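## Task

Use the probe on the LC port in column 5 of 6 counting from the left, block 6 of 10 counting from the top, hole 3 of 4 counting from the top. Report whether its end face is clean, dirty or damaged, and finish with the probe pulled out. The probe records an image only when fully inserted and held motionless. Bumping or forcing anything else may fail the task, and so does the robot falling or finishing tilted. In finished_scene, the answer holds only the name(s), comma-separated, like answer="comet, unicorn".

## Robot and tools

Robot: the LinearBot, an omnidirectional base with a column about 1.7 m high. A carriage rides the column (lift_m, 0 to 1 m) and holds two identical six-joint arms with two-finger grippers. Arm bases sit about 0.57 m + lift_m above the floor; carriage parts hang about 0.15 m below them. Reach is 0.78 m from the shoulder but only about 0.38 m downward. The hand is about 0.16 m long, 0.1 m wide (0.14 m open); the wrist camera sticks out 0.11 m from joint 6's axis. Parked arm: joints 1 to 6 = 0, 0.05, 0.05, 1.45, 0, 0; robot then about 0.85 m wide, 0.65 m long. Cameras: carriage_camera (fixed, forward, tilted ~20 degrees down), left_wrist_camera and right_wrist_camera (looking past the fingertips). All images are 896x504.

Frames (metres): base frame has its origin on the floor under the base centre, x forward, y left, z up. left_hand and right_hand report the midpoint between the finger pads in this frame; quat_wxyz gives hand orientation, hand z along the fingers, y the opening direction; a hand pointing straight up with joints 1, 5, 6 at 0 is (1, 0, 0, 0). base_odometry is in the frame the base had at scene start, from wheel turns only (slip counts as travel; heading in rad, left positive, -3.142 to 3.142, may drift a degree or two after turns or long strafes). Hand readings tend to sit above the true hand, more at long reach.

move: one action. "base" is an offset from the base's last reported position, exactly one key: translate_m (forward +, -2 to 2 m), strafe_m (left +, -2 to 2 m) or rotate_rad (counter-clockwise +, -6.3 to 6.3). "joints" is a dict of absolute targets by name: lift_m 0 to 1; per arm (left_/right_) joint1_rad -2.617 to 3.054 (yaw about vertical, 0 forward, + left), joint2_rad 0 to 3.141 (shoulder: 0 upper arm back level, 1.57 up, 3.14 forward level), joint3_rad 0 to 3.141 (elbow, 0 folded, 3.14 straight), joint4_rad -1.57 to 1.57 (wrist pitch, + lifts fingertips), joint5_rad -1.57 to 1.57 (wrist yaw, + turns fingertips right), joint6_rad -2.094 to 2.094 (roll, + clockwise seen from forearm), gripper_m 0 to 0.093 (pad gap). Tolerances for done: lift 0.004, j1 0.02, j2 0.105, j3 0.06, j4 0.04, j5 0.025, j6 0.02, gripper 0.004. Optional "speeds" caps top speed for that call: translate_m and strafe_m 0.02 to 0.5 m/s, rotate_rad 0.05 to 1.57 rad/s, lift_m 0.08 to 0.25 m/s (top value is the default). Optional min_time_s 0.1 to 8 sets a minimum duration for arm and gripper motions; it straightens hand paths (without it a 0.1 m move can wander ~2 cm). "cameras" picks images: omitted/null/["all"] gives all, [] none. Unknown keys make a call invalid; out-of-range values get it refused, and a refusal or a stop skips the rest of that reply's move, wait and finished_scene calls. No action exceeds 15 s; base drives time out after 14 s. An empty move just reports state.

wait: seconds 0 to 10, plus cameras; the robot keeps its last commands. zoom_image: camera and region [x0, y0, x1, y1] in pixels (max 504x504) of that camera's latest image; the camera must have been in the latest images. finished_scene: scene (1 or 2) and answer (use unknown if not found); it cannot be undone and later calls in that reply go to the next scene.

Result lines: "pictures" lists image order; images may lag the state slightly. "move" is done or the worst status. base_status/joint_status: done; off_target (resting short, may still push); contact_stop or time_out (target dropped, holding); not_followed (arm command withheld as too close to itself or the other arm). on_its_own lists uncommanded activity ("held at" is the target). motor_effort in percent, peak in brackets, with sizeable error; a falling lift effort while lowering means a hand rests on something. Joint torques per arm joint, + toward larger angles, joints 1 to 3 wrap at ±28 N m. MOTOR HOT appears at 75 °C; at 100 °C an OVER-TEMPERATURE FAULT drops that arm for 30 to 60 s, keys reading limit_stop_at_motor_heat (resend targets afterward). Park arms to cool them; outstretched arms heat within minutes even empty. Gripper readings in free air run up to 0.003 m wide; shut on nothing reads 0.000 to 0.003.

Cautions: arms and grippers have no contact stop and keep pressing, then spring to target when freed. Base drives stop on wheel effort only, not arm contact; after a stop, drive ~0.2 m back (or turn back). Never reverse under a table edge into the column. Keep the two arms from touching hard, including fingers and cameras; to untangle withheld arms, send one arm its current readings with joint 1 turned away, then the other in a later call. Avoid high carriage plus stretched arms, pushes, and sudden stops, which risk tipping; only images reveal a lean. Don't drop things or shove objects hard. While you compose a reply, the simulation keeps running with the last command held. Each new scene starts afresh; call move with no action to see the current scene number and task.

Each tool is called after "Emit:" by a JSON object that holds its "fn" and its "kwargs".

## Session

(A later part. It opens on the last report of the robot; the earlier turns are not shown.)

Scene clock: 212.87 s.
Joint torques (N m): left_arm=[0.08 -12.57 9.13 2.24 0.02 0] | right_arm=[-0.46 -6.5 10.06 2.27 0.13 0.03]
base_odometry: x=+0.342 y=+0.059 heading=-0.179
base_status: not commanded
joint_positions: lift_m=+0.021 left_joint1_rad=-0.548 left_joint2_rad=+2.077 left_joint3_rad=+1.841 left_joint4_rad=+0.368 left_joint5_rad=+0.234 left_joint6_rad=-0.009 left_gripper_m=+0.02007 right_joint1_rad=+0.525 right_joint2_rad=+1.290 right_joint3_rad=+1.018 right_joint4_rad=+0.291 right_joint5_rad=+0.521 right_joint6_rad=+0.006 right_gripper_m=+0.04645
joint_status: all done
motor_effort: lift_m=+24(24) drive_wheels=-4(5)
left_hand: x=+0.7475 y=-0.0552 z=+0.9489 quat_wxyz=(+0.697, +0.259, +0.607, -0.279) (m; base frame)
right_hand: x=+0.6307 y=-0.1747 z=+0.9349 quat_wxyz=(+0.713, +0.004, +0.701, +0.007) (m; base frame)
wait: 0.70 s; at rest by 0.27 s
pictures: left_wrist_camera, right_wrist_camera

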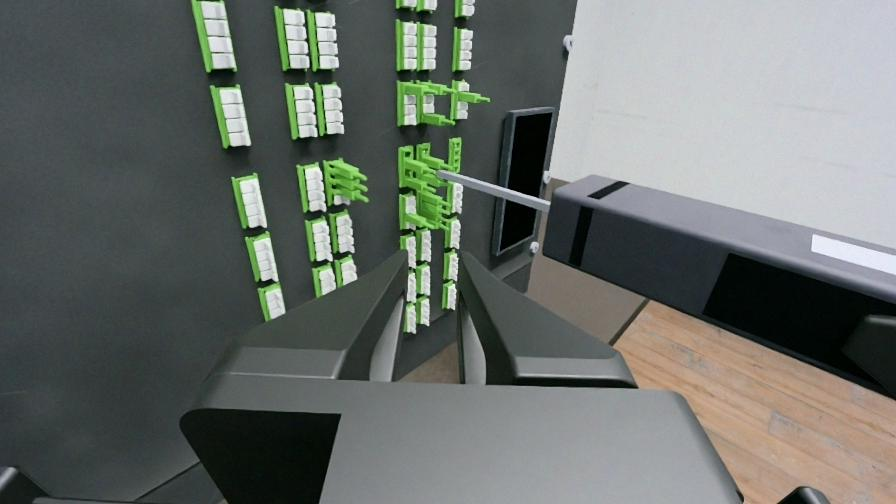

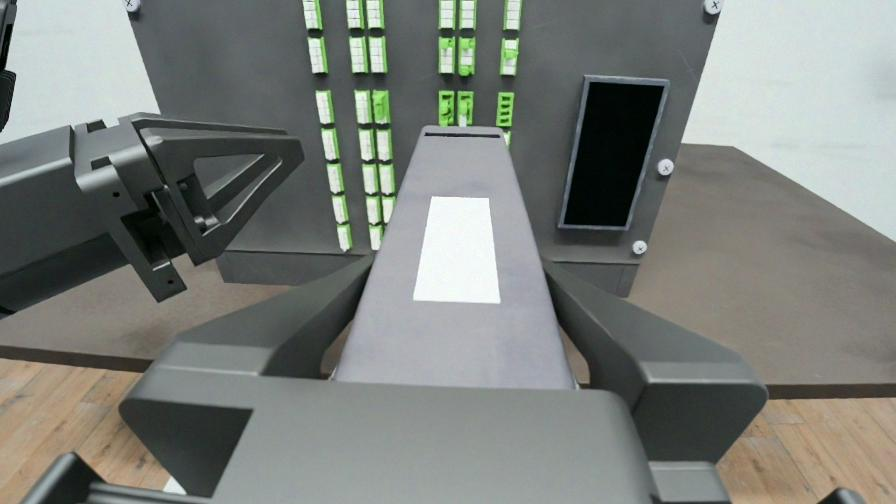

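Emit:
{"fn": "zoom_image", "kwargs": {"camera": "right_wrist_camera", "region": [499, 92, 515, 104]}}

Emit:
{"fn": "zoom_image", "kwargs": {"camera": "left_wrist_camera", "region": [452, 140, 464, 156]}}

Emit:
{"fn": "zoom_image", "kwargs": {"camera": "right_wrist_camera", "region": [456, 92, 476, 118]}}

Scaled by 31.500 from the camera's 896x504 image, which has a finer 1280x720 frame.

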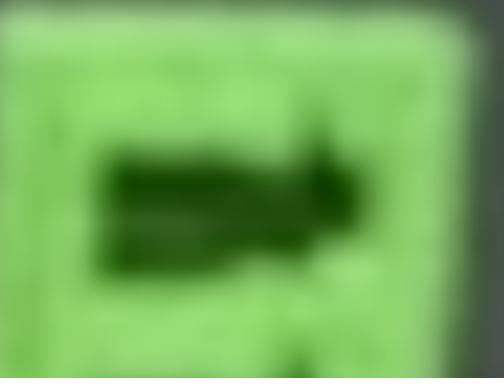

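Scaled by 31.500 from the camera's 896x504 image, which has a finer 1280x720 frame.

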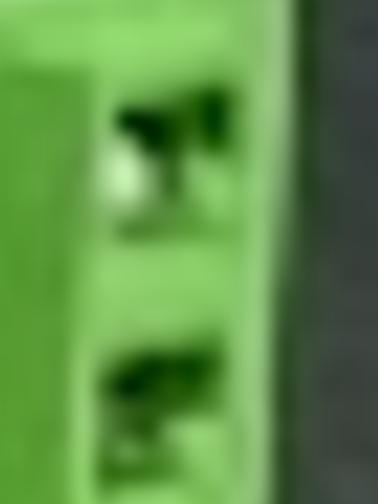

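Scaled by 19.385 from the camera's 896x504 image, which has a finer 1280x720 frame.

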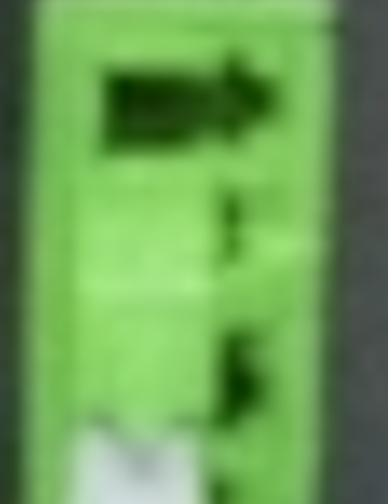

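Emit:
{"fn": "zoom_image", "kwargs": {"camera": "left_wrist_camera", "region": [426, 162, 444, 184]}}

Emit:
{"fn": "zoom_image", "kwargs": {"camera": "left_wrist_camera", "region": [404, 150, 444, 200]}}

Scaled by 22.909 from the camera's 896x504 image, which has a finer 1280x720 frame.

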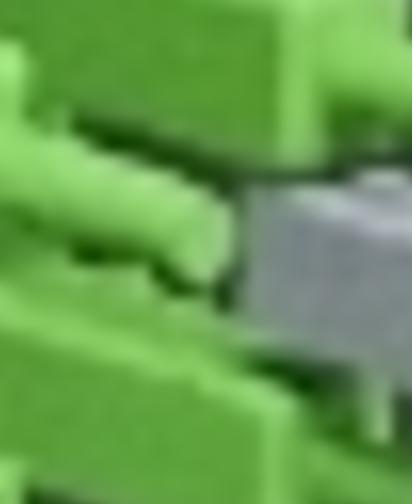

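Scaled by 10.080 from the camera's 896x504 image, which has a finer 1280x720 frame.

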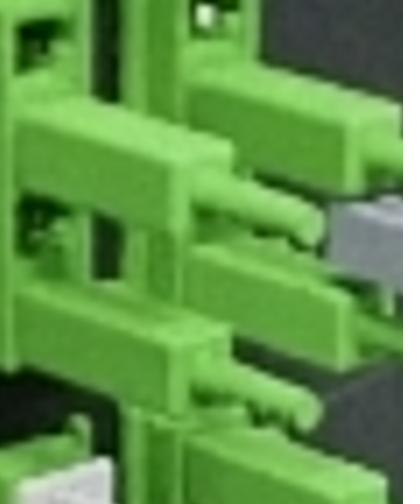

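Emit:
{"fn": "move", "kwargs": {"joints": {"right_joint2_rad": 1.2895}, "min_time_s": 0.8, "cameras": []}}

Emit:
{"fn": "wait", "kwargs": {"seconds": 0.7, "cameras": ["right_wrist_camera", "left_wrist_camera"]}}

Emit:
{"fn": "zoom_image", "kwargs": {"camera": "right_wrist_camera", "region": [450, 85, 480, 130]}}

Emit:
{"fn": "zoom_image", "kwargs": {"camera": "left_wrist_camera", "region": [426, 162, 444, 184]}}

Scene clock: 242.63 s.
Joint torques (N m): left_arm=[0.08 -12.57 9.11 2.23 0.02 0] | right_arm=[-0.39 -4.7 9.96 2.33 0.11 0.05]
move: done
base_odometry: x=+0.342 y=+0.059 heading=-0.179
base_status: not commanded
joint_positions: lift_m=+0.021 left_joint1_rad=-0.548 left_joint2_rad=+2.077 left_joint3_rad=+1.841 left_joint4_rad=+0.368 left_joint5_rad=+0.234 left_joint6_rad=-0.009 left_gripper_m=+0.02007 right_joint1_rad=+0.525 right_joint2_rad=+1.290 right_joint3_rad=+1.018 right_joint4_rad=+0.291 right_joint5_rad=+0.521 right_joint6_rad=+0.006 right_gripper_m=+0.04645
joint_status: all done
motor_effort: lift_m=+24(24) drive_wheels=-3(5)
left_hand: x=+0.7475 y=-0.0552 z=+0.9489 quat_wxyz=(+0.697, +0.259, +0.607, -0.279) (m; base frame)
right_hand: x=+0.6307 y=-0.1747 z=+0.9349 quat_wxyz=(+0.713, +0.004, +0.701, +0.007) (m; base frame)
pictures: none
No camera images: "cameras" was empty.

Scene clock: 243.33 s.
Joint torques (N m): left_arm=[0.06 -12.57 9.13 2.24 0.02 -0.01] | right_arm=[-0.44 -4.78 9.96 2.28 0.13 0.04]
base_odometry: x=+0.342 y=+0.059 heading=-0.179
base_status: not commanded
joint_positions: lift_m=+0.021 left_joint1_rad=-0.548 left_joint2_rad=+2.077 left_joint3_rad=+1.841 left_joint4_rad=+0.368 left_joint5_rad=+0.234 left_joint6_rad=-0.009 left_gripper_m=+0.02007 right_joint1_rad=+0.525 right_joint2_rad=+1.290 right_joint3_rad=+1.018 right_joint4_rad=+0.291 right_joint5_rad=+0.521 right_joint6_rad=+0.006 right_gripper_m=+0.04645
joint_status: all done
motor_effort: lift_m=+24(24) drive_wheels=-3(5)
left_hand: x=+0.7475 y=-0.0552 z=+0.9489 quat_wxyz=(+0.697, +0.259, +0.607, -0.279) (m; base frame)
right_hand: x=+0.6307 y=-0.1747 z=+0.9349 quat_wxyz=(+0.713, +0.004, +0.701, +0.007) (m; base frame)
wait: 0.70 s; at rest by 0.27 s
pictures: left_wrist_camera, right_wrist_camera

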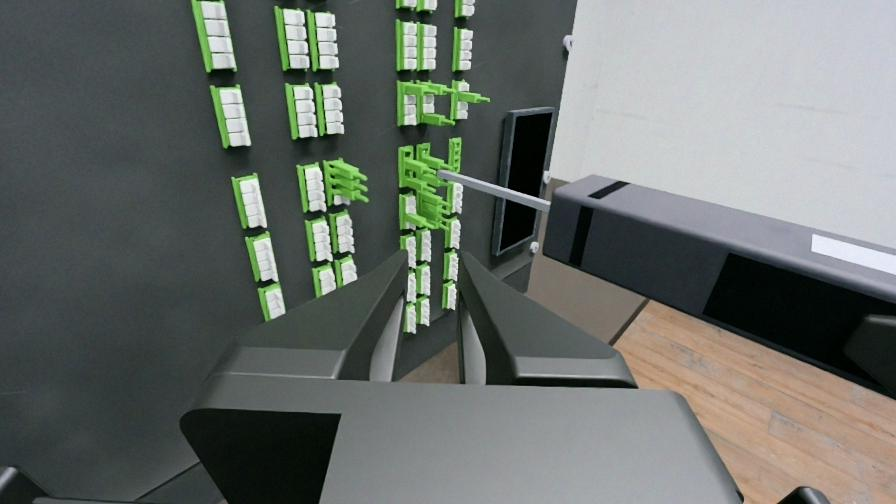

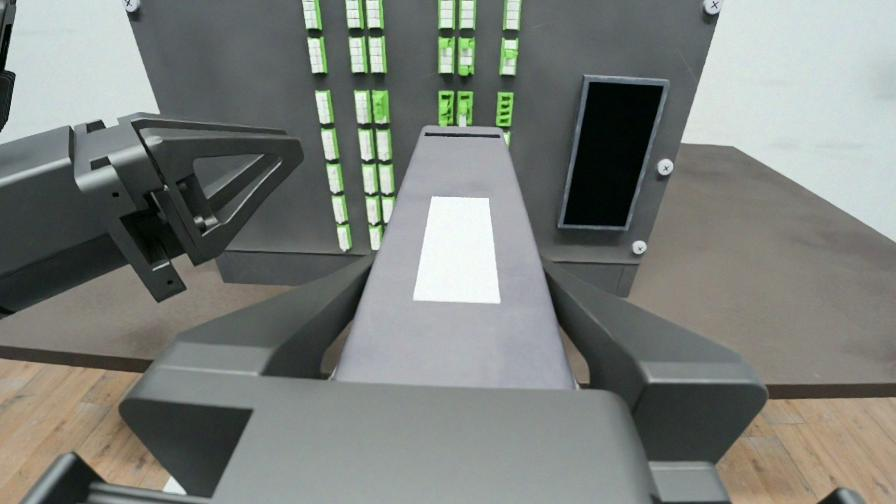

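Scaled by 11.200 from the camera's 896x504 image, which has a finer 1280x720 frame.

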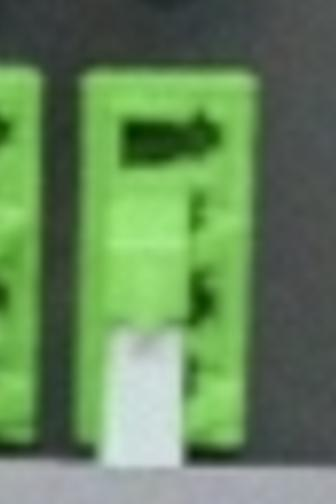

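Scaled by 22.909 from the camera's 896x504 image, which has a finer 1280x720 frame.

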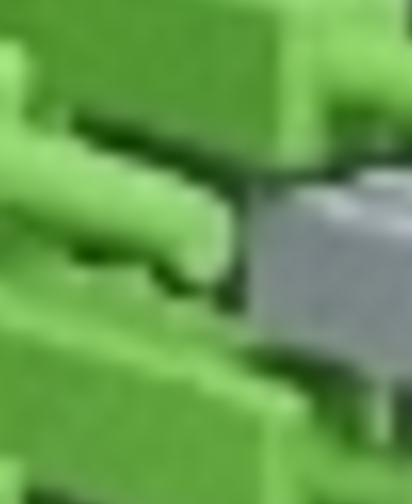

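Emit:
{"fn": "move", "kwargs": {"joints": {"right_joint2_rad": 1.2925}, "min_time_s": 0.8, "cameras": []}}

Emit:
{"fn": "wait", "kwargs": {"seconds": 0.7, "cameras": ["right_wrist_camera", "left_wrist_camera"]}}

Emit:
{"fn": "zoom_image", "kwargs": {"camera": "right_wrist_camera", "region": [450, 85, 480, 130]}}

Emit:
{"fn": "zoom_image", "kwargs": {"camera": "left_wrist_camera", "region": [426, 162, 444, 184]}}

Scene clock: 245.00 s.
Joint torques (N m): left_arm=[0.06 -12.57 9.13 2.24 0.02 0] | right_arm=[-0.39 -5.11 9.95 2.26 0.09 0.03]
move: done
base_odometry: x=+0.342 y=+0.059 heading=-0.179
base_status: not commanded
joint_positions: lift_m=+0.021 left_joint1_rad=-0.548 left_joint2_rad=+2.077 left_joint3_rad=+1.841 left_joint4_rad=+0.368 left_joint5_rad=+0.234 left_joint6_rad=-0.009 left_gripper_m=+0.02007 right_joint1_rad=+0.525 right_joint2_rad=+1.294 right_joint3_rad=+1.018 right_joint4_rad=+0.291 right_joint5_rad=+0.521 right_joint6_rad=+0.006 right_gripper_m=+0.04645
joint_status: all done
motor_effort: lift_m=+24(24) drive_wheels=-3(5)
left_hand: x=+0.7475 y=-0.0552 z=+0.9489 quat_wxyz=(+0.697, +0.259, +0.607, -0.279) (m; base frame)
right_hand: x=+0.6315 y=-0.1742 z=+0.9335 quat_wxyz=(+0.712, +0.004, +0.702, +0.006) (m; base frame)
pictures: none
No camera images: "cameras" was empty.

Scene clock: 245.70 s.
Joint torques (N m): left_arm=[0.08 -12.59 9.11 2.24 0.02 0] | right_arm=[-0.46 -4.82 9.96 2.27 0.13 0.01]
base_odometry: x=+0.342 y=+0.059 heading=-0.179
base_status: not commanded
joint_positions: lift_m=+0.021 left_joint1_rad=-0.548 left_joint2_rad=+2.077 left_joint3_rad=+1.841 left_joint4_rad=+0.368 left_joint5_rad=+0.234 left_joint6_rad=-0.009 left_gripper_m=+0.02007 right_joint1_rad=+0.525 right_joint2_rad=+1.294 right_joint3_rad=+1.018 right_joint4_rad=+0.291 right_joint5_rad=+0.521 right_joint6_rad=+0.006 right_gripper_m=+0.04645
joint_status: all done
motor_effort: lift_m=+24(24) drive_wheels=-2(5)
left_hand: x=+0.7475 y=-0.0552 z=+0.9489 quat_wxyz=(+0.697, +0.259, +0.607, -0.279) (m; base frame)
right_hand: x=+0.6315 y=-0.1742 z=+0.9335 quat_wxyz=(+0.712, +0.004, +0.702, +0.006) (m; base frame)
wait: 0.70 s; at rest by 0.27 s
pictures: left_wrist_camera, right_wrist_camera

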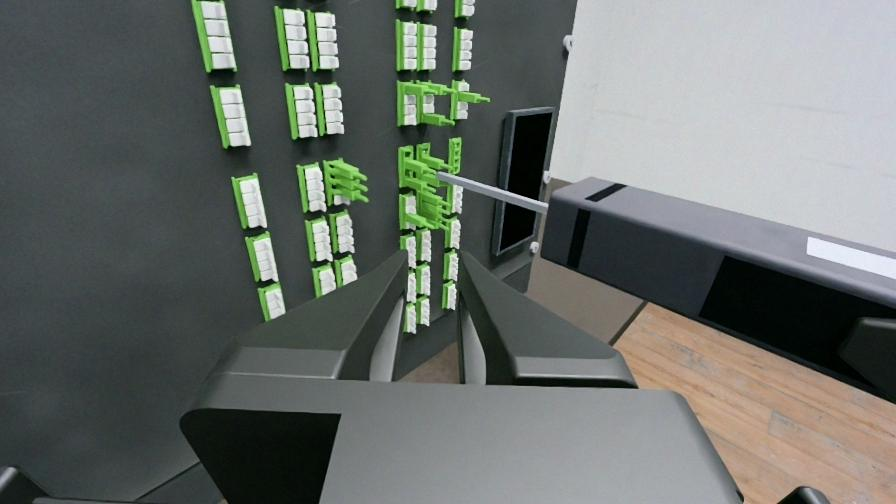

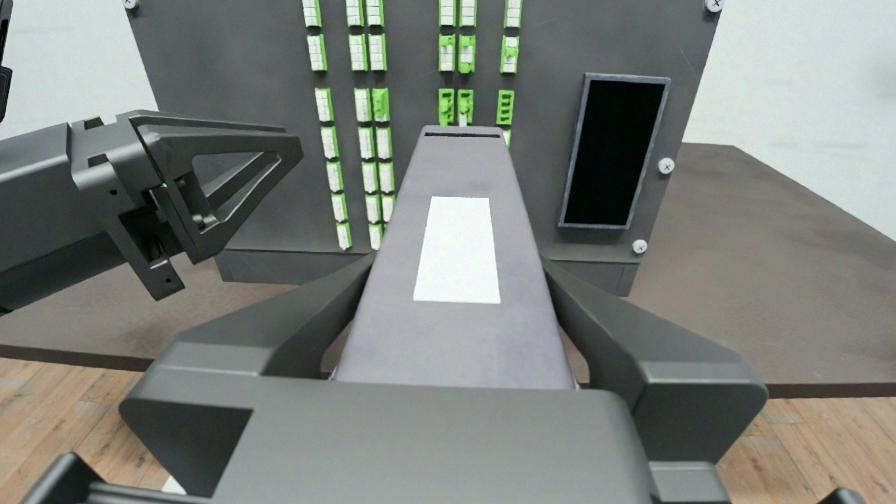

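Scaled by 11.200 from the camera's 896x504 image, which has a finer 1280x720 frame.

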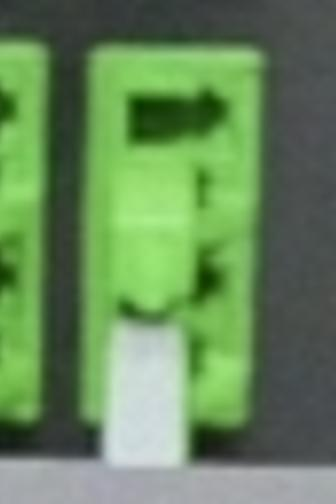

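Scaled by 22.909 from the camera's 896x504 image, which has a finer 1280x720 frame.

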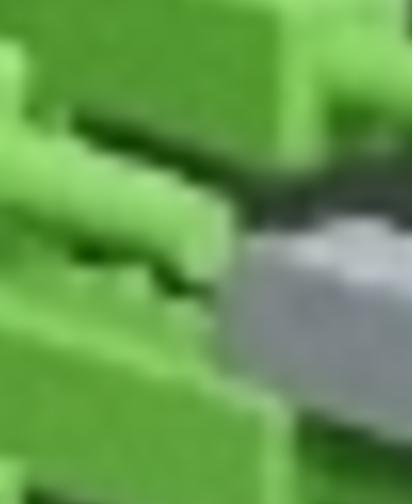

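Emit:
{"fn": "move", "kwargs": {"joints": {"right_joint2_rad": 1.275, "right_joint4_rad": 0.3555}, "min_time_s": 0.8, "cameras": []}}

Emit:
{"fn": "wait", "kwargs": {"seconds": 0.7, "cameras": ["right_wrist_camera", "left_wrist_camera"]}}

Emit:
{"fn": "zoom_image", "kwargs": {"camera": "right_wrist_camera", "region": [450, 85, 480, 130]}}

Emit:
{"fn": "zoom_image", "kwargs": {"camera": "left_wrist_camera", "region": [426, 162, 444, 184]}}

Scene clock: 247.83 s.
Joint torques (N m): left_arm=[0.06 -12.59 9.13 2.23 0.02 -0.01] | right_arm=[-0.4 -6.61 9.95 2.33 0.14 0.02]
move: off_target
base_odometry: x=+0.342 y=+0.059 heading=-0.179
base_status: not commanded
joint_positions: lift_m=+0.021 left_joint1_rad=-0.548 left_joint2_rad=+2.077 left_joint3_rad=+1.841 left_joint4_rad=+0.368 left_joint5_rad=+0.234 left_joint6_rad=-0.009 left_gripper_m=+0.02007 right_joint1_rad=+0.525 right_joint2_rad=+1.294 right_joint3_rad=+1.018 right_joint4_rad=+0.293 right_joint5_rad=+0.521 right_joint6_rad=+0.006 right_gripper_m=+0.04645
joint_status: right_joint4_rad off_target (ended at +0.293, target +0.355); the others done
motor_effort: lift_m=+24(24) drive_wheels=-3(5)
left_hand: x=+0.7475 y=-0.0552 z=+0.9489 quat_wxyz=(+0.697, +0.259, +0.607, -0.279) (m; base frame)
right_hand: x=+0.6315 y=-0.1743 z=+0.9338 quat_wxyz=(+0.712, +0.004, +0.702, +0.006) (m; base frame)
pictures: none
No camera images: "cameras" was empty.

Scene clock: 248.53 s.
Joint torques (N m): left_arm=[0.06 -12.57 9.11 2.24 0.02 -0.01] | right_arm=[-0.4 -6.42 9.92 2.39 0.15 0.03]
base_odometry: x=+0.342 y=+0.059 heading=-0.179
base_status: not commanded
joint_positions: lift_m=+0.021 left_joint1_rad=-0.548 left_joint2_rad=+2.077 left_joint3_rad=+1.841 left_joint4_rad=+0.368 left_joint5_rad=+0.234 left_joint6_rad=-0.009 left_gripper_m=+0.02007 right_joint1_rad=+0.525 right_joint2_rad=+1.294 right_joint3_rad=+1.018 right_joint4_rad=+0.293 right_joint5_rad=+0.521 right_joint6_rad=+0.006 right_gripper_m=+0.04645
joint_status: right_joint4_rad off_target (ended at +0.293, target +0.355); the others done
motor_effort: lift_m=+24(24) drive_wheels=-4(5)
left_hand: x=+0.7475 y=-0.0552 z=+0.9489 quat_wxyz=(+0.697, +0.259, +0.607, -0.279) (m; base frame)
right_hand: x=+0.6315 y=-0.1743 z=+0.9339 quat_wxyz=(+0.712, +0.004, +0.702, +0.006) (m; base frame)
wait: 0.70 s; at rest by 0.27 s
pictures: left_wrist_camera, right_wrist_camera

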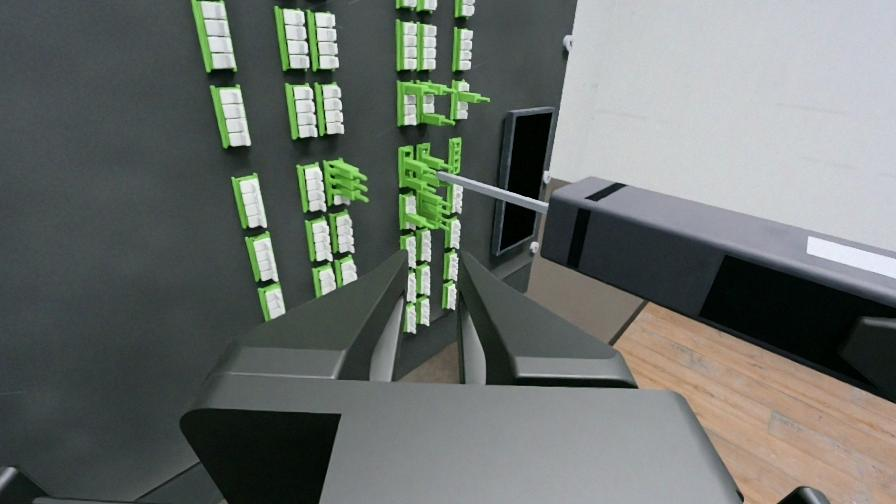

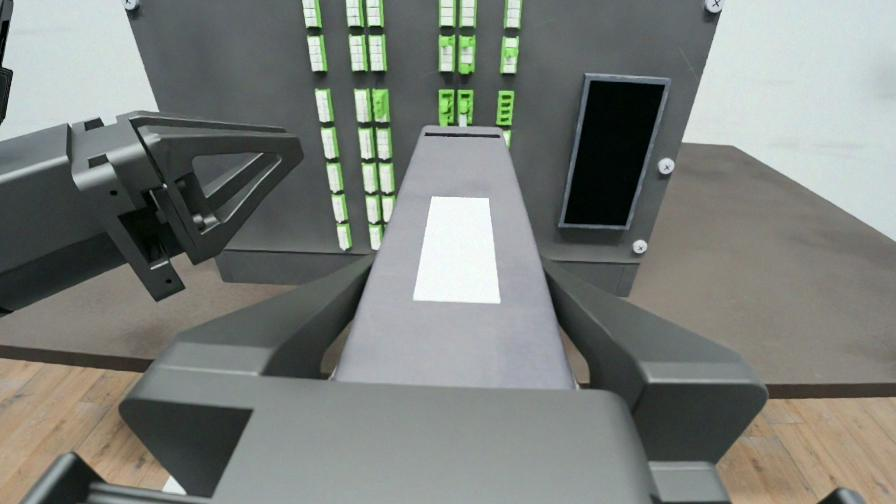

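Scaled by 11.200 from the camera's 896x504 image, which has a finer 1280x720 frame.

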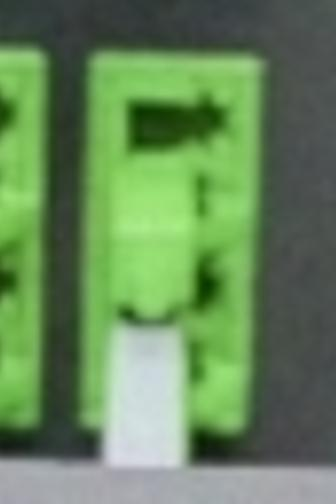

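Scaled by 22.909 from the camera's 896x504 image, which has a finer 1280x720 frame.

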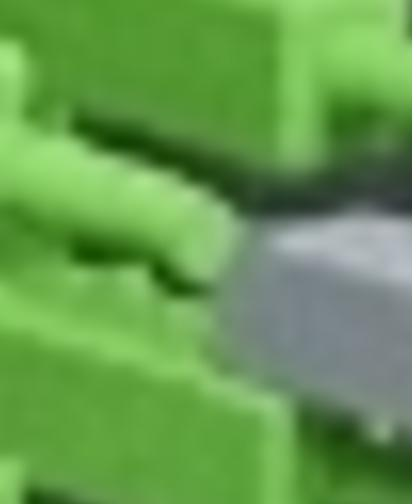

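Emit:
{"fn": "move", "kwargs": {"joints": {"right_joint4_rad": 0.3575}, "min_time_s": 0.6, "cameras": []}}

Emit:
{"fn": "wait", "kwargs": {"seconds": 0.7, "cameras": ["right_wrist_camera", "left_wrist_camera"]}}

Emit:
{"fn": "zoom_image", "kwargs": {"camera": "right_wrist_camera", "region": [450, 85, 480, 130]}}

Emit:
{"fn": "zoom_image", "kwargs": {"camera": "left_wrist_camera", "region": [426, 162, 444, 184]}}

Scene clock: 250.23 s.
Joint torques (N m): left_arm=[0.06 -12.57 9.13 2.24 0.02 0] | right_arm=[-0.46 -6.42 9.91 2.38 0.13 0.01]
move: off_target
base_odometry: x=+0.342 y=+0.059 heading=-0.179
base_status: not commanded
joint_positions: lift_m=+0.021 left_joint1_rad=-0.548 left_joint2_rad=+2.077 left_joint3_rad=+1.841 left_joint4_rad=+0.368 left_joint5_rad=+0.234 left_joint6_rad=-0.009 left_gripper_m=+0.02007 right_joint1_rad=+0.525 right_joint2_rad=+1.294 right_joint3_rad=+1.018 right_joint4_rad=+0.295 right_joint5_rad=+0.521 right_joint6_rad=+0.006 right_gripper_m=+0.04645
joint_status: right_joint4_rad off_target (ended at +0.295, target +0.357)
motor_effort: lift_m=+24(24) drive_wheels=-3(5)
left_hand: x=+0.7475 y=-0.0552 z=+0.9489 quat_wxyz=(+0.697, +0.259, +0.607, -0.279) (m; base frame)
right_hand: x=+0.6315 y=-0.1743 z=+0.9343 quat_wxyz=(+0.713, +0.004, +0.701, +0.007) (m; base frame)
pictures: none
No camera images: "cameras" was empty.

Scene clock: 250.93 s.
Joint torques (N m): left_arm=[0.06 -12.59 9.11 2.24 0.02 -0.01] | right_arm=[-0.42 -6.5 10.1 2.32 0.13 -0.04]
base_odometry: x=+0.342 y=+0.059 heading=-0.179
base_status: not commanded
joint_positions: lift_m=+0.021 left_joint1_rad=-0.548 left_joint2_rad=+2.077 left_joint3_rad=+1.841 left_joint4_rad=+0.368 left_joint5_rad=+0.234 left_joint6_rad=-0.009 left_gripper_m=+0.02007 right_joint1_rad=+0.525 right_joint2_rad=+1.294 right_joint3_rad=+1.018 right_joint4_rad=+0.295 right_joint5_rad=+0.521 right_joint6_rad=+0.006 right_gripper_m=+0.04645
joint_status: right_joint4_rad off_target (ended at +0.295, target +0.357)
motor_effort: lift_m=+24(24) drive_wheels=-3(5)
left_hand: x=+0.7475 y=-0.0552 z=+0.9489 quat_wxyz=(+0.697, +0.259, +0.607, -0.279) (m; base frame)
right_hand: x=+0.6315 y=-0.1743 z=+0.9343 quat_wxyz=(+0.713, +0.004, +0.701, +0.007) (m; base frame)
wait: 0.70 s; at rest by 0.27 s
pictures: left_wrist_camera, right_wrist_camera

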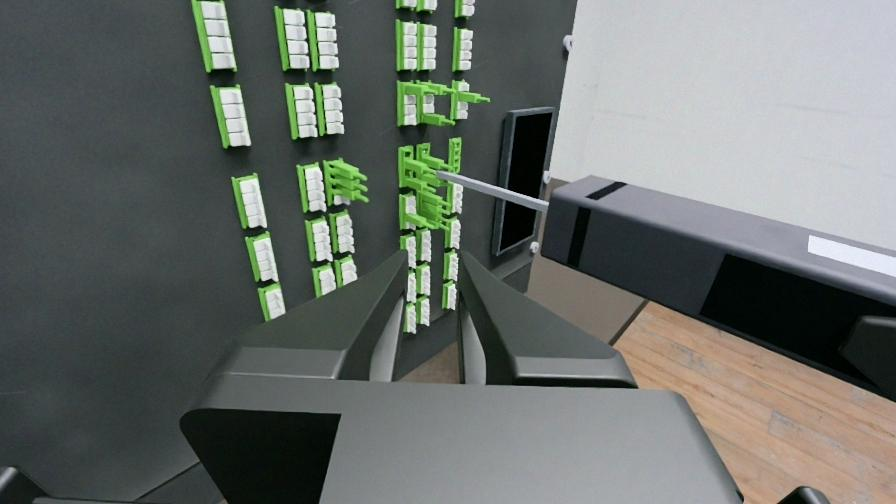

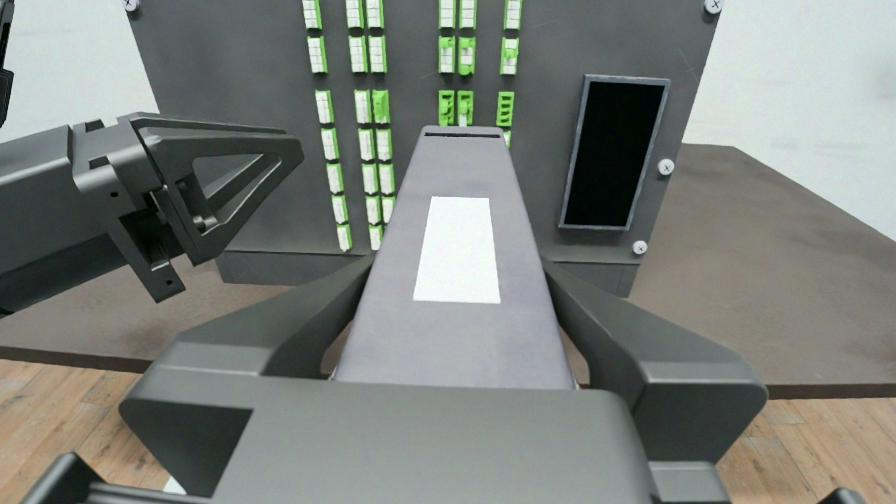

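Scaled by 11.200 from the camera's 896x504 image, which has a finer 1280x720 frame.

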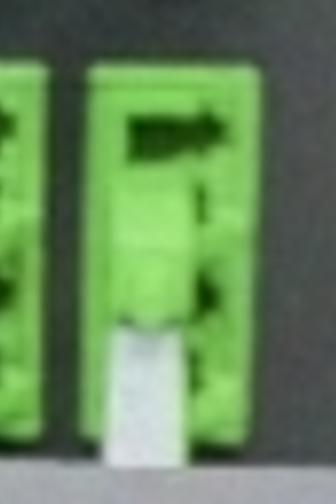

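Scaled by 22.909 from the camera's 896x504 image, which has a finer 1280x720 frame.

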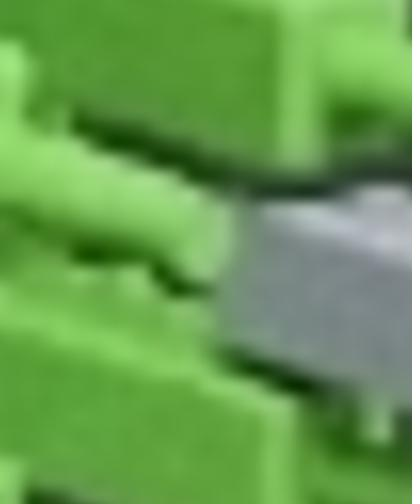

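Emit:
{"fn": "zoom_image", "kwargs": {"camera": "right_wrist_camera", "region": [455, 92, 473, 127]}}

Emit:
{"fn": "zoom_image", "kwargs": {"camera": "left_wrist_camera", "region": [410, 138, 446, 188]}}

Scaled by 14.400 from the camera's 896x504 image, which has a finer 1280x720 frame.

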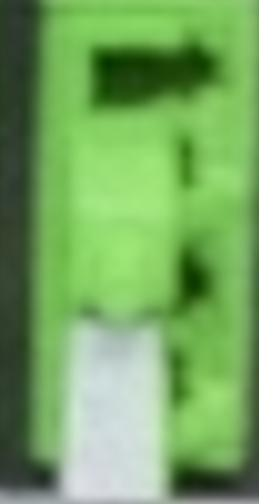

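Scaled by 10.080 from the camera's 896x504 image, which has a finer 1280x720 frame.

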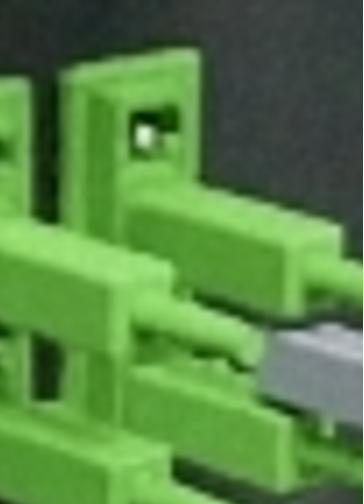

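Emit:
{"fn": "move", "kwargs": {"joints": {"right_joint1_rad": 0.525, "right_joint5_rad": 0.5215, "right_joint4_rad": 0.348, "right_joint2_rad": 1.274}, "min_time_s": 0.5, "cameras": []}}

Emit:
{"fn": "move", "kwargs": {"base": {"translate_m": 0.007}, "speeds": {"translate_m": 0.02}, "cameras": []}}

Emit:
{"fn": "wait", "kwargs": {"seconds": 0.7, "cameras": ["right_wrist_camera", "left_wrist_camera"]}}

Emit:
{"fn": "zoom_image", "kwargs": {"camera": "right_wrist_camera", "region": [450, 90, 480, 135]}}

Emit:
{"fn": "zoom_image", "kwargs": {"camera": "left_wrist_camera", "region": [415, 145, 455, 195]}}

Scene clock: 254.33 s.
Joint torques (N m): left_arm=[0.08 -12.57 9.13 2.23 0.02 -0.01] | right_arm=[-0.38 -6.63 9.98 2.25 0.05 0.05]
move: off_target
base_odometry: x=+0.342 y=+0.059 heading=-0.179
base_status: not commanded
joint_positions: lift_m=+0.021 left_joint1_rad=-0.548 left_joint2_rad=+2.077 left_joint3_rad=+1.841 left_joint4_rad=+0.368 left_joint5_rad=+0.234 left_joint6_rad=-0.009 left_gripper_m=+0.02007 right_joint1_rad=+0.525 right_joint2_rad=+1.294 right_joint3_rad=+1.018 right_joint4_rad=+0.295 right_joint5_rad=+0.521 right_joint6_rad=+0.006 right_gripper_m=+0.04645
joint_status: right_joint4_rad off_target (ended at +0.295, target +0.348); the others done
motor_effort: lift_m=+24(24) drive_wheels=-4(4)
left_hand: x=+0.7475 y=-0.0552 z=+0.9489 quat_wxyz=(+0.697, +0.259, +0.607, -0.279) (m; base frame)
right_hand: x=+0.6315 y=-0.1743 z=+0.9343 quat_wxyz=(+0.713, +0.004, +0.701, +0.007) (m; base frame)
pictures: none
No camera images: "cameras" was empty.

Scene clock: 255.17 s.
Joint torques (N m): left_arm=[0.1 -12.63 9.11 2.23 0.02 -0.01] | right_arm=[-0.54 -6.61 9.95 2.21 0.04 0]
move: done
base_odometry: x=+0.349 y=+0.058 heading=-0.179
base_status: done
joint_positions: lift_m=+0.021 left_joint1_rad=-0.548 left_joint2_rad=+2.077 left_joint3_rad=+1.841 left_joint4_rad=+0.368 left_joint5_rad=+0.234 left_joint6_rad=-0.009 left_gripper_m=+0.02007 right_joint1_rad=+0.525 right_joint2_rad=+1.294 right_joint3_rad=+1.018 right_joint4_rad=+0.295 right_joint5_rad=+0.522 right_joint6_rad=+0.006 right_gripper_m=+0.04645
joint_status: not commanded
motor_effort: lift_m=+24(24) drive_wheels=+1(7)
left_hand: x=+0.7475 y=-0.0552 z=+0.9490 quat_wxyz=(+0.697, +0.259, +0.607, -0.279) (m; base frame)
right_hand: x=+0.6315 y=-0.1743 z=+0.9343 quat_wxyz=(+0.713, +0.004, +0.701, +0.006) (m; base frame)
pictures: none
No camera images: "cameras" was empty.

Scene clock: 255.87 s.
Joint torques (N m): left_arm=[0.08 -12.57 9.13 2.24 0.02 -0.01] | right_arm=[-0.59 -6.68 9.98 2.21 0.03 -0.02]
base_odometry: x=+0.349 y=+0.058 heading=-0.179
base_status: done
joint_positions: lift_m=+0.021 left_joint1_rad=-0.548 left_joint2_rad=+2.077 left_joint3_rad=+1.841 left_joint4_rad=+0.368 left_joint5_rad=+0.234 left_joint6_rad=-0.009 left_gripper_m=+0.02007 right_joint1_rad=+0.525 right_joint2_rad=+1.294 right_joint3_rad=+1.018 right_joint4_rad=+0.295 right_joint5_rad=+0.522 right_joint6_rad=+0.006 right_gripper_m=+0.04645
joint_status: not commanded
motor_effort: lift_m=+24(24) drive_wheels=+1(7)
left_hand: x=+0.7475 y=-0.0552 z=+0.9490 quat_wxyz=(+0.697, +0.259, +0.607, -0.279) (m; base frame)
right_hand: x=+0.6315 y=-0.1743 z=+0.9343 quat_wxyz=(+0.713, +0.004, +0.701, +0.006) (m; base frame)
wait: 0.70 s; at rest by 0.27 s
pictures: left_wrist_camera, right_wrist_camera

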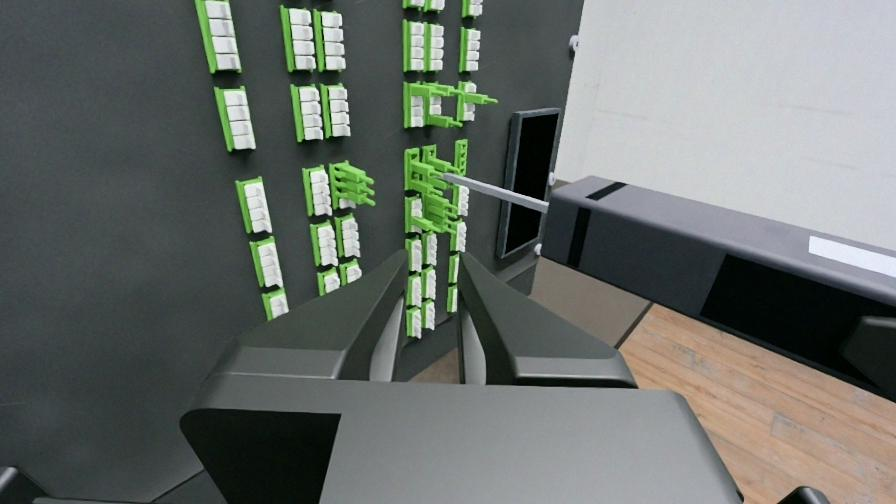

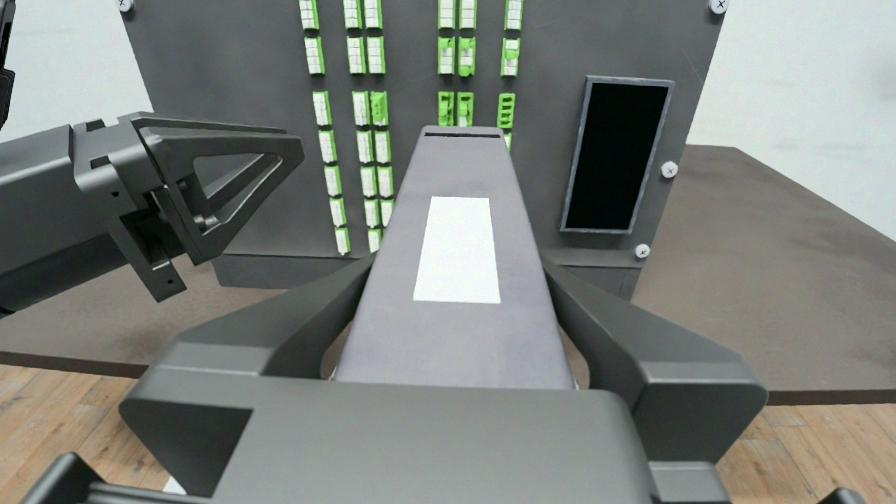

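Scaled by 11.200 from the camera's 896x504 image, which has a finer 1280x720 frame.

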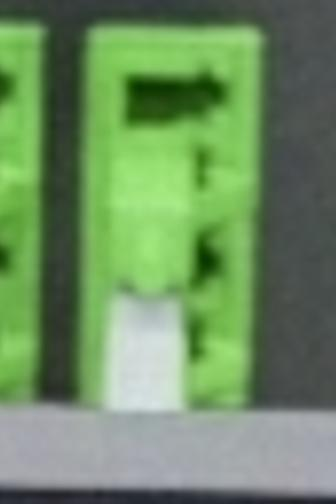

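Scaled by 10.080 from the camera's 896x504 image, which has a finer 1280x720 frame.

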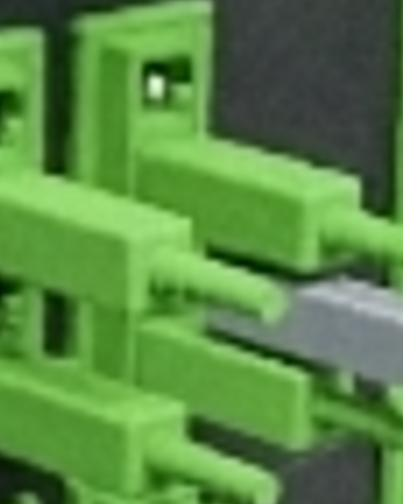

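Emit:
{"fn": "zoom_image", "kwargs": {"camera": "right_wrist_camera", "region": [455, 92, 473, 127]}}

Emit:
{"fn": "zoom_image", "kwargs": {"camera": "left_wrist_camera", "region": [426, 162, 448, 188]}}

Emit:
{"fn": "zoom_image", "kwargs": {"camera": "left_wrist_camera", "region": [418, 142, 446, 170]}}

Scaled by 14.400 from the camera's 896x504 image, which has a finer 1280x720 frame.

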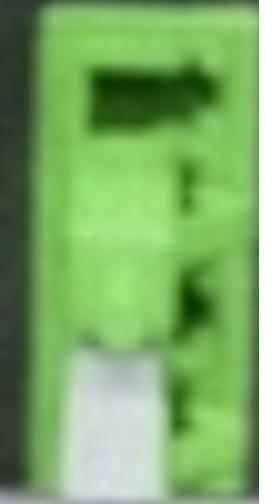

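Scaled by 19.385 from the camera's 896x504 image, which has a finer 1280x720 frame.

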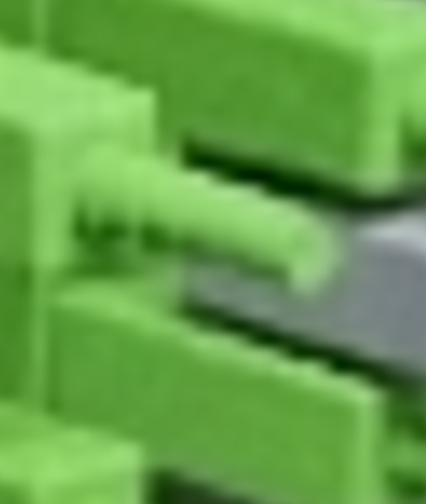

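Scaled by 18.000 from the camera's 896x504 image, which has a finer 1280x720 frame.

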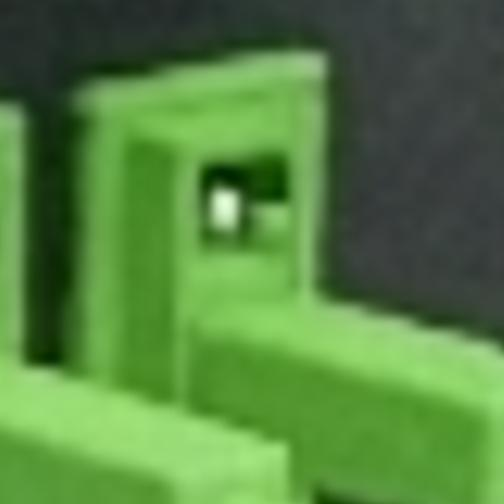

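Emit:
{"fn": "zoom_image", "kwargs": {"camera": "left_wrist_camera", "region": [434, 166, 454, 184]}}

Emit:
{"fn": "zoom_image", "kwargs": {"camera": "left_wrist_camera", "region": [432, 160, 492, 200]}}

Scaled by 25.200 from the camera's 896x504 image, which has a finer 1280x720 frame.

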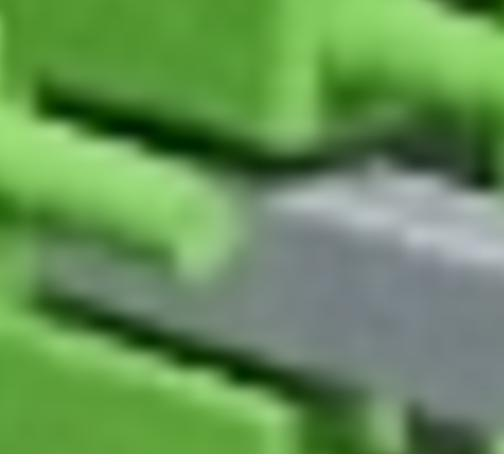

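Scaled by 8.400 from the camera's 896x504 image, which has a finer 1280x720 frame.

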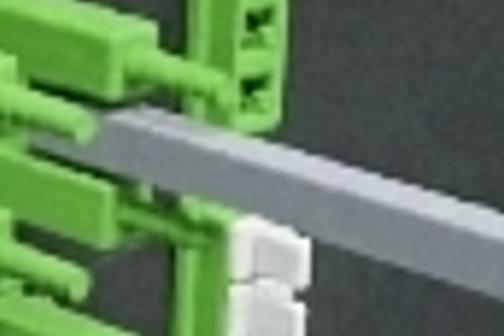

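Emit:
{"fn": "move", "kwargs": {"joints": {"left_joint2_rad": 2.277, "left_joint3_rad": 1.759, "left_joint4_rad": 0.85}, "min_time_s": 3, "cameras": []}}

Emit:
{"fn": "wait", "kwargs": {"seconds": 0.8, "cameras": ["carriage_camera", "right_wrist_camera", "left_wrist_camera"]}}

Scene clock: 267.40 s.
Joint torques (N m): left_arm=[0.05 -12.82 6.46 2.15 -0.01 -0.01] | right_arm=[-0.62 -6.82 10.03 2.27 0.05 0.06]
move: done
base_odometry: x=+0.349 y=+0.058 heading=-0.179
base_status: not commanded
joint_positions: lift_m=+0.021 left_joint1_rad=-0.548 left_joint2_rad=+2.259 left_joint3_rad=+1.769 left_joint4_rad=+0.841 left_joint5_rad=+0.234 left_joint6_rad=-0.009 left_gripper_m=+0.02007 right_joint1_rad=+0.525 right_joint2_rad=+1.294 right_joint3_rad=+1.018 right_joint4_rad=+0.295 right_joint5_rad=+0.522 right_joint6_rad=+0.006 right_gripper_m=+0.04645
joint_status: all done
motor_effort: lift_m=+24(24) drive_wheels=+0(3)
left_hand: x=+0.7639 y=-0.0652 z=+0.9094 quat_wxyz=(+0.764, +0.244, +0.523, -0.288) (m; base frame)
right_hand: x=+0.6315 y=-0.1743 z=+0.9343 quat_wxyz=(+0.713, +0.004, +0.701, +0.006) (m; base frame)
pictures: none
No camera images: "cameras" was empty.

Scene clock: 268.20 s.
Joint torques (N m): left_arm=[0.06 -12.82 6.48 2.15 -0.01 -0.01] | right_arm=[-0.66 -6.65 10 2.22 0.06 0.05]
base_odometry: x=+0.349 y=+0.058 heading=-0.179
base_status: not commanded
joint_positions: lift_m=+0.021 left_joint1_rad=-0.548 left_joint2_rad=+2.259 left_joint3_rad=+1.769 left_joint4_rad=+0.842 left_joint5_rad=+0.234 left_joint6_rad=-0.009 left_gripper_m=+0.02007 right_joint1_rad=+0.525 right_joint2_rad=+1.294 right_joint3_rad=+1.018 right_joint4_rad=+0.295 right_joint5_rad=+0.522 right_joint6_rad=+0.006 right_gripper_m=+0.04645
joint_status: all done
motor_effort: lift_m=+24(24) drive_wheels=+0(3)
left_hand: x=+0.7639 y=-0.0651 z=+0.9096 quat_wxyz=(+0.765, +0.244, +0.522, -0.288) (m; base frame)
right_hand: x=+0.6315 y=-0.1743 z=+0.9343 quat_wxyz=(+0.713, +0.004, +0.701, +0.006) (m; base frame)
wait: 0.80 s; at rest by 0.27 s
pictures: carriage_camera, left_wrist_camera, right_wrist_camera

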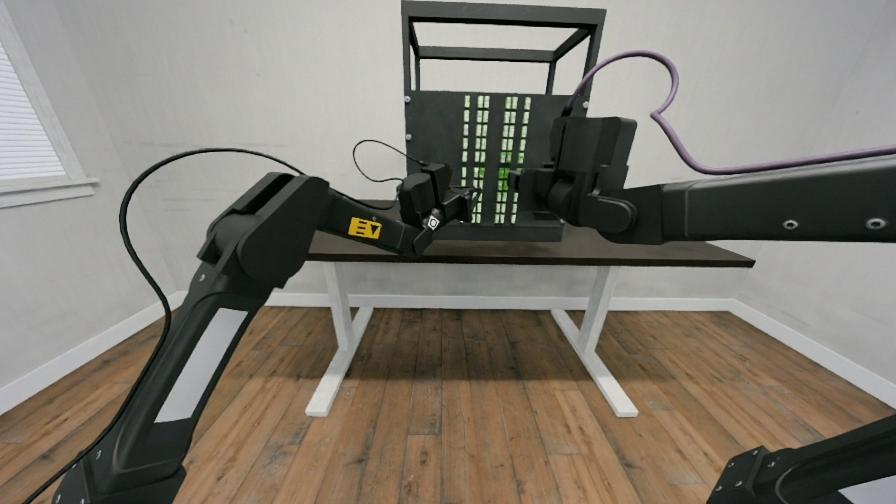

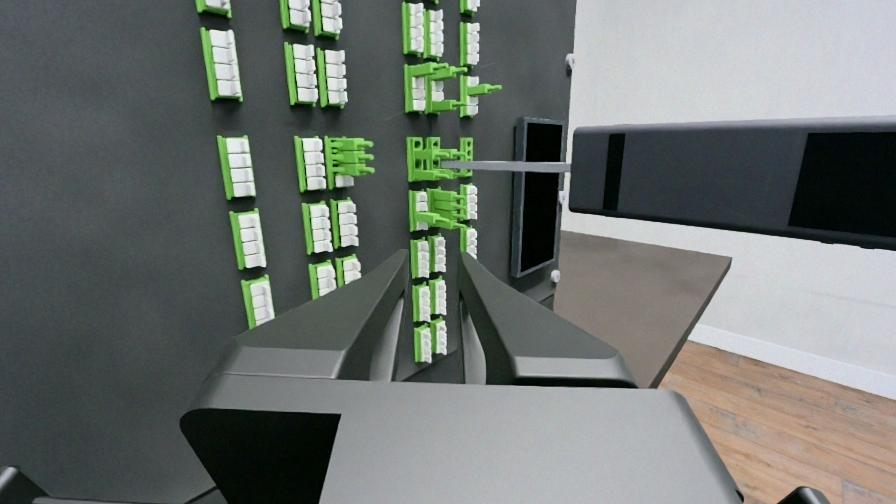

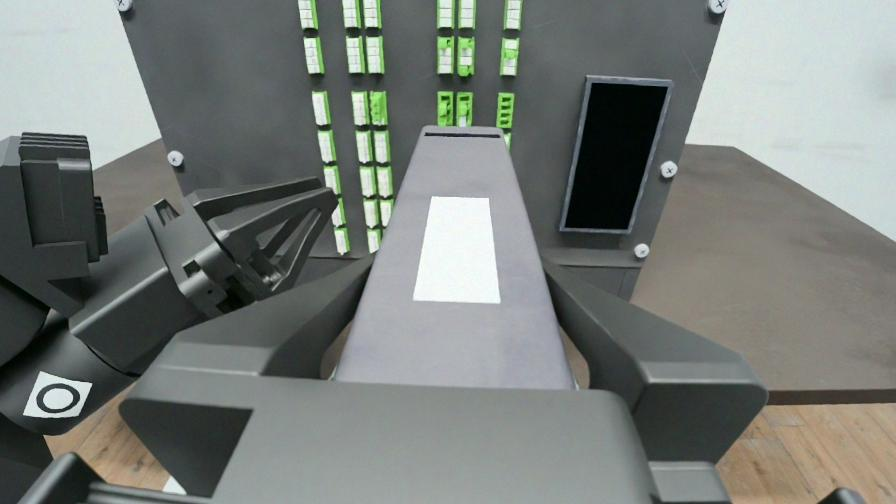

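Great view. Zoom in on the tip.

Emit:
{"fn": "zoom_image", "kwargs": {"camera": "left_wrist_camera", "region": [405, 130, 465, 190]}}

Emit:
{"fn": "zoom_image", "kwargs": {"camera": "left_wrist_camera", "region": [420, 145, 460, 180]}}

Scaled by 8.400 from the camera's 896x504 image, which has a finer 1280x720 frame.

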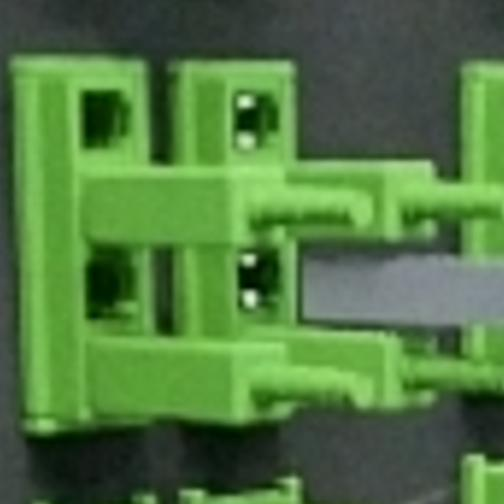

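Scaled by 12.600 from the camera's 896x504 image, which has a finer 1280x720 frame.

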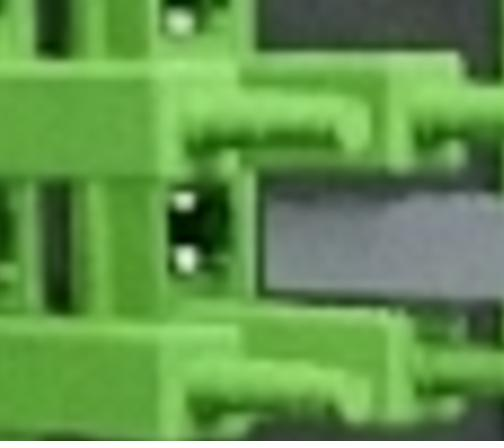

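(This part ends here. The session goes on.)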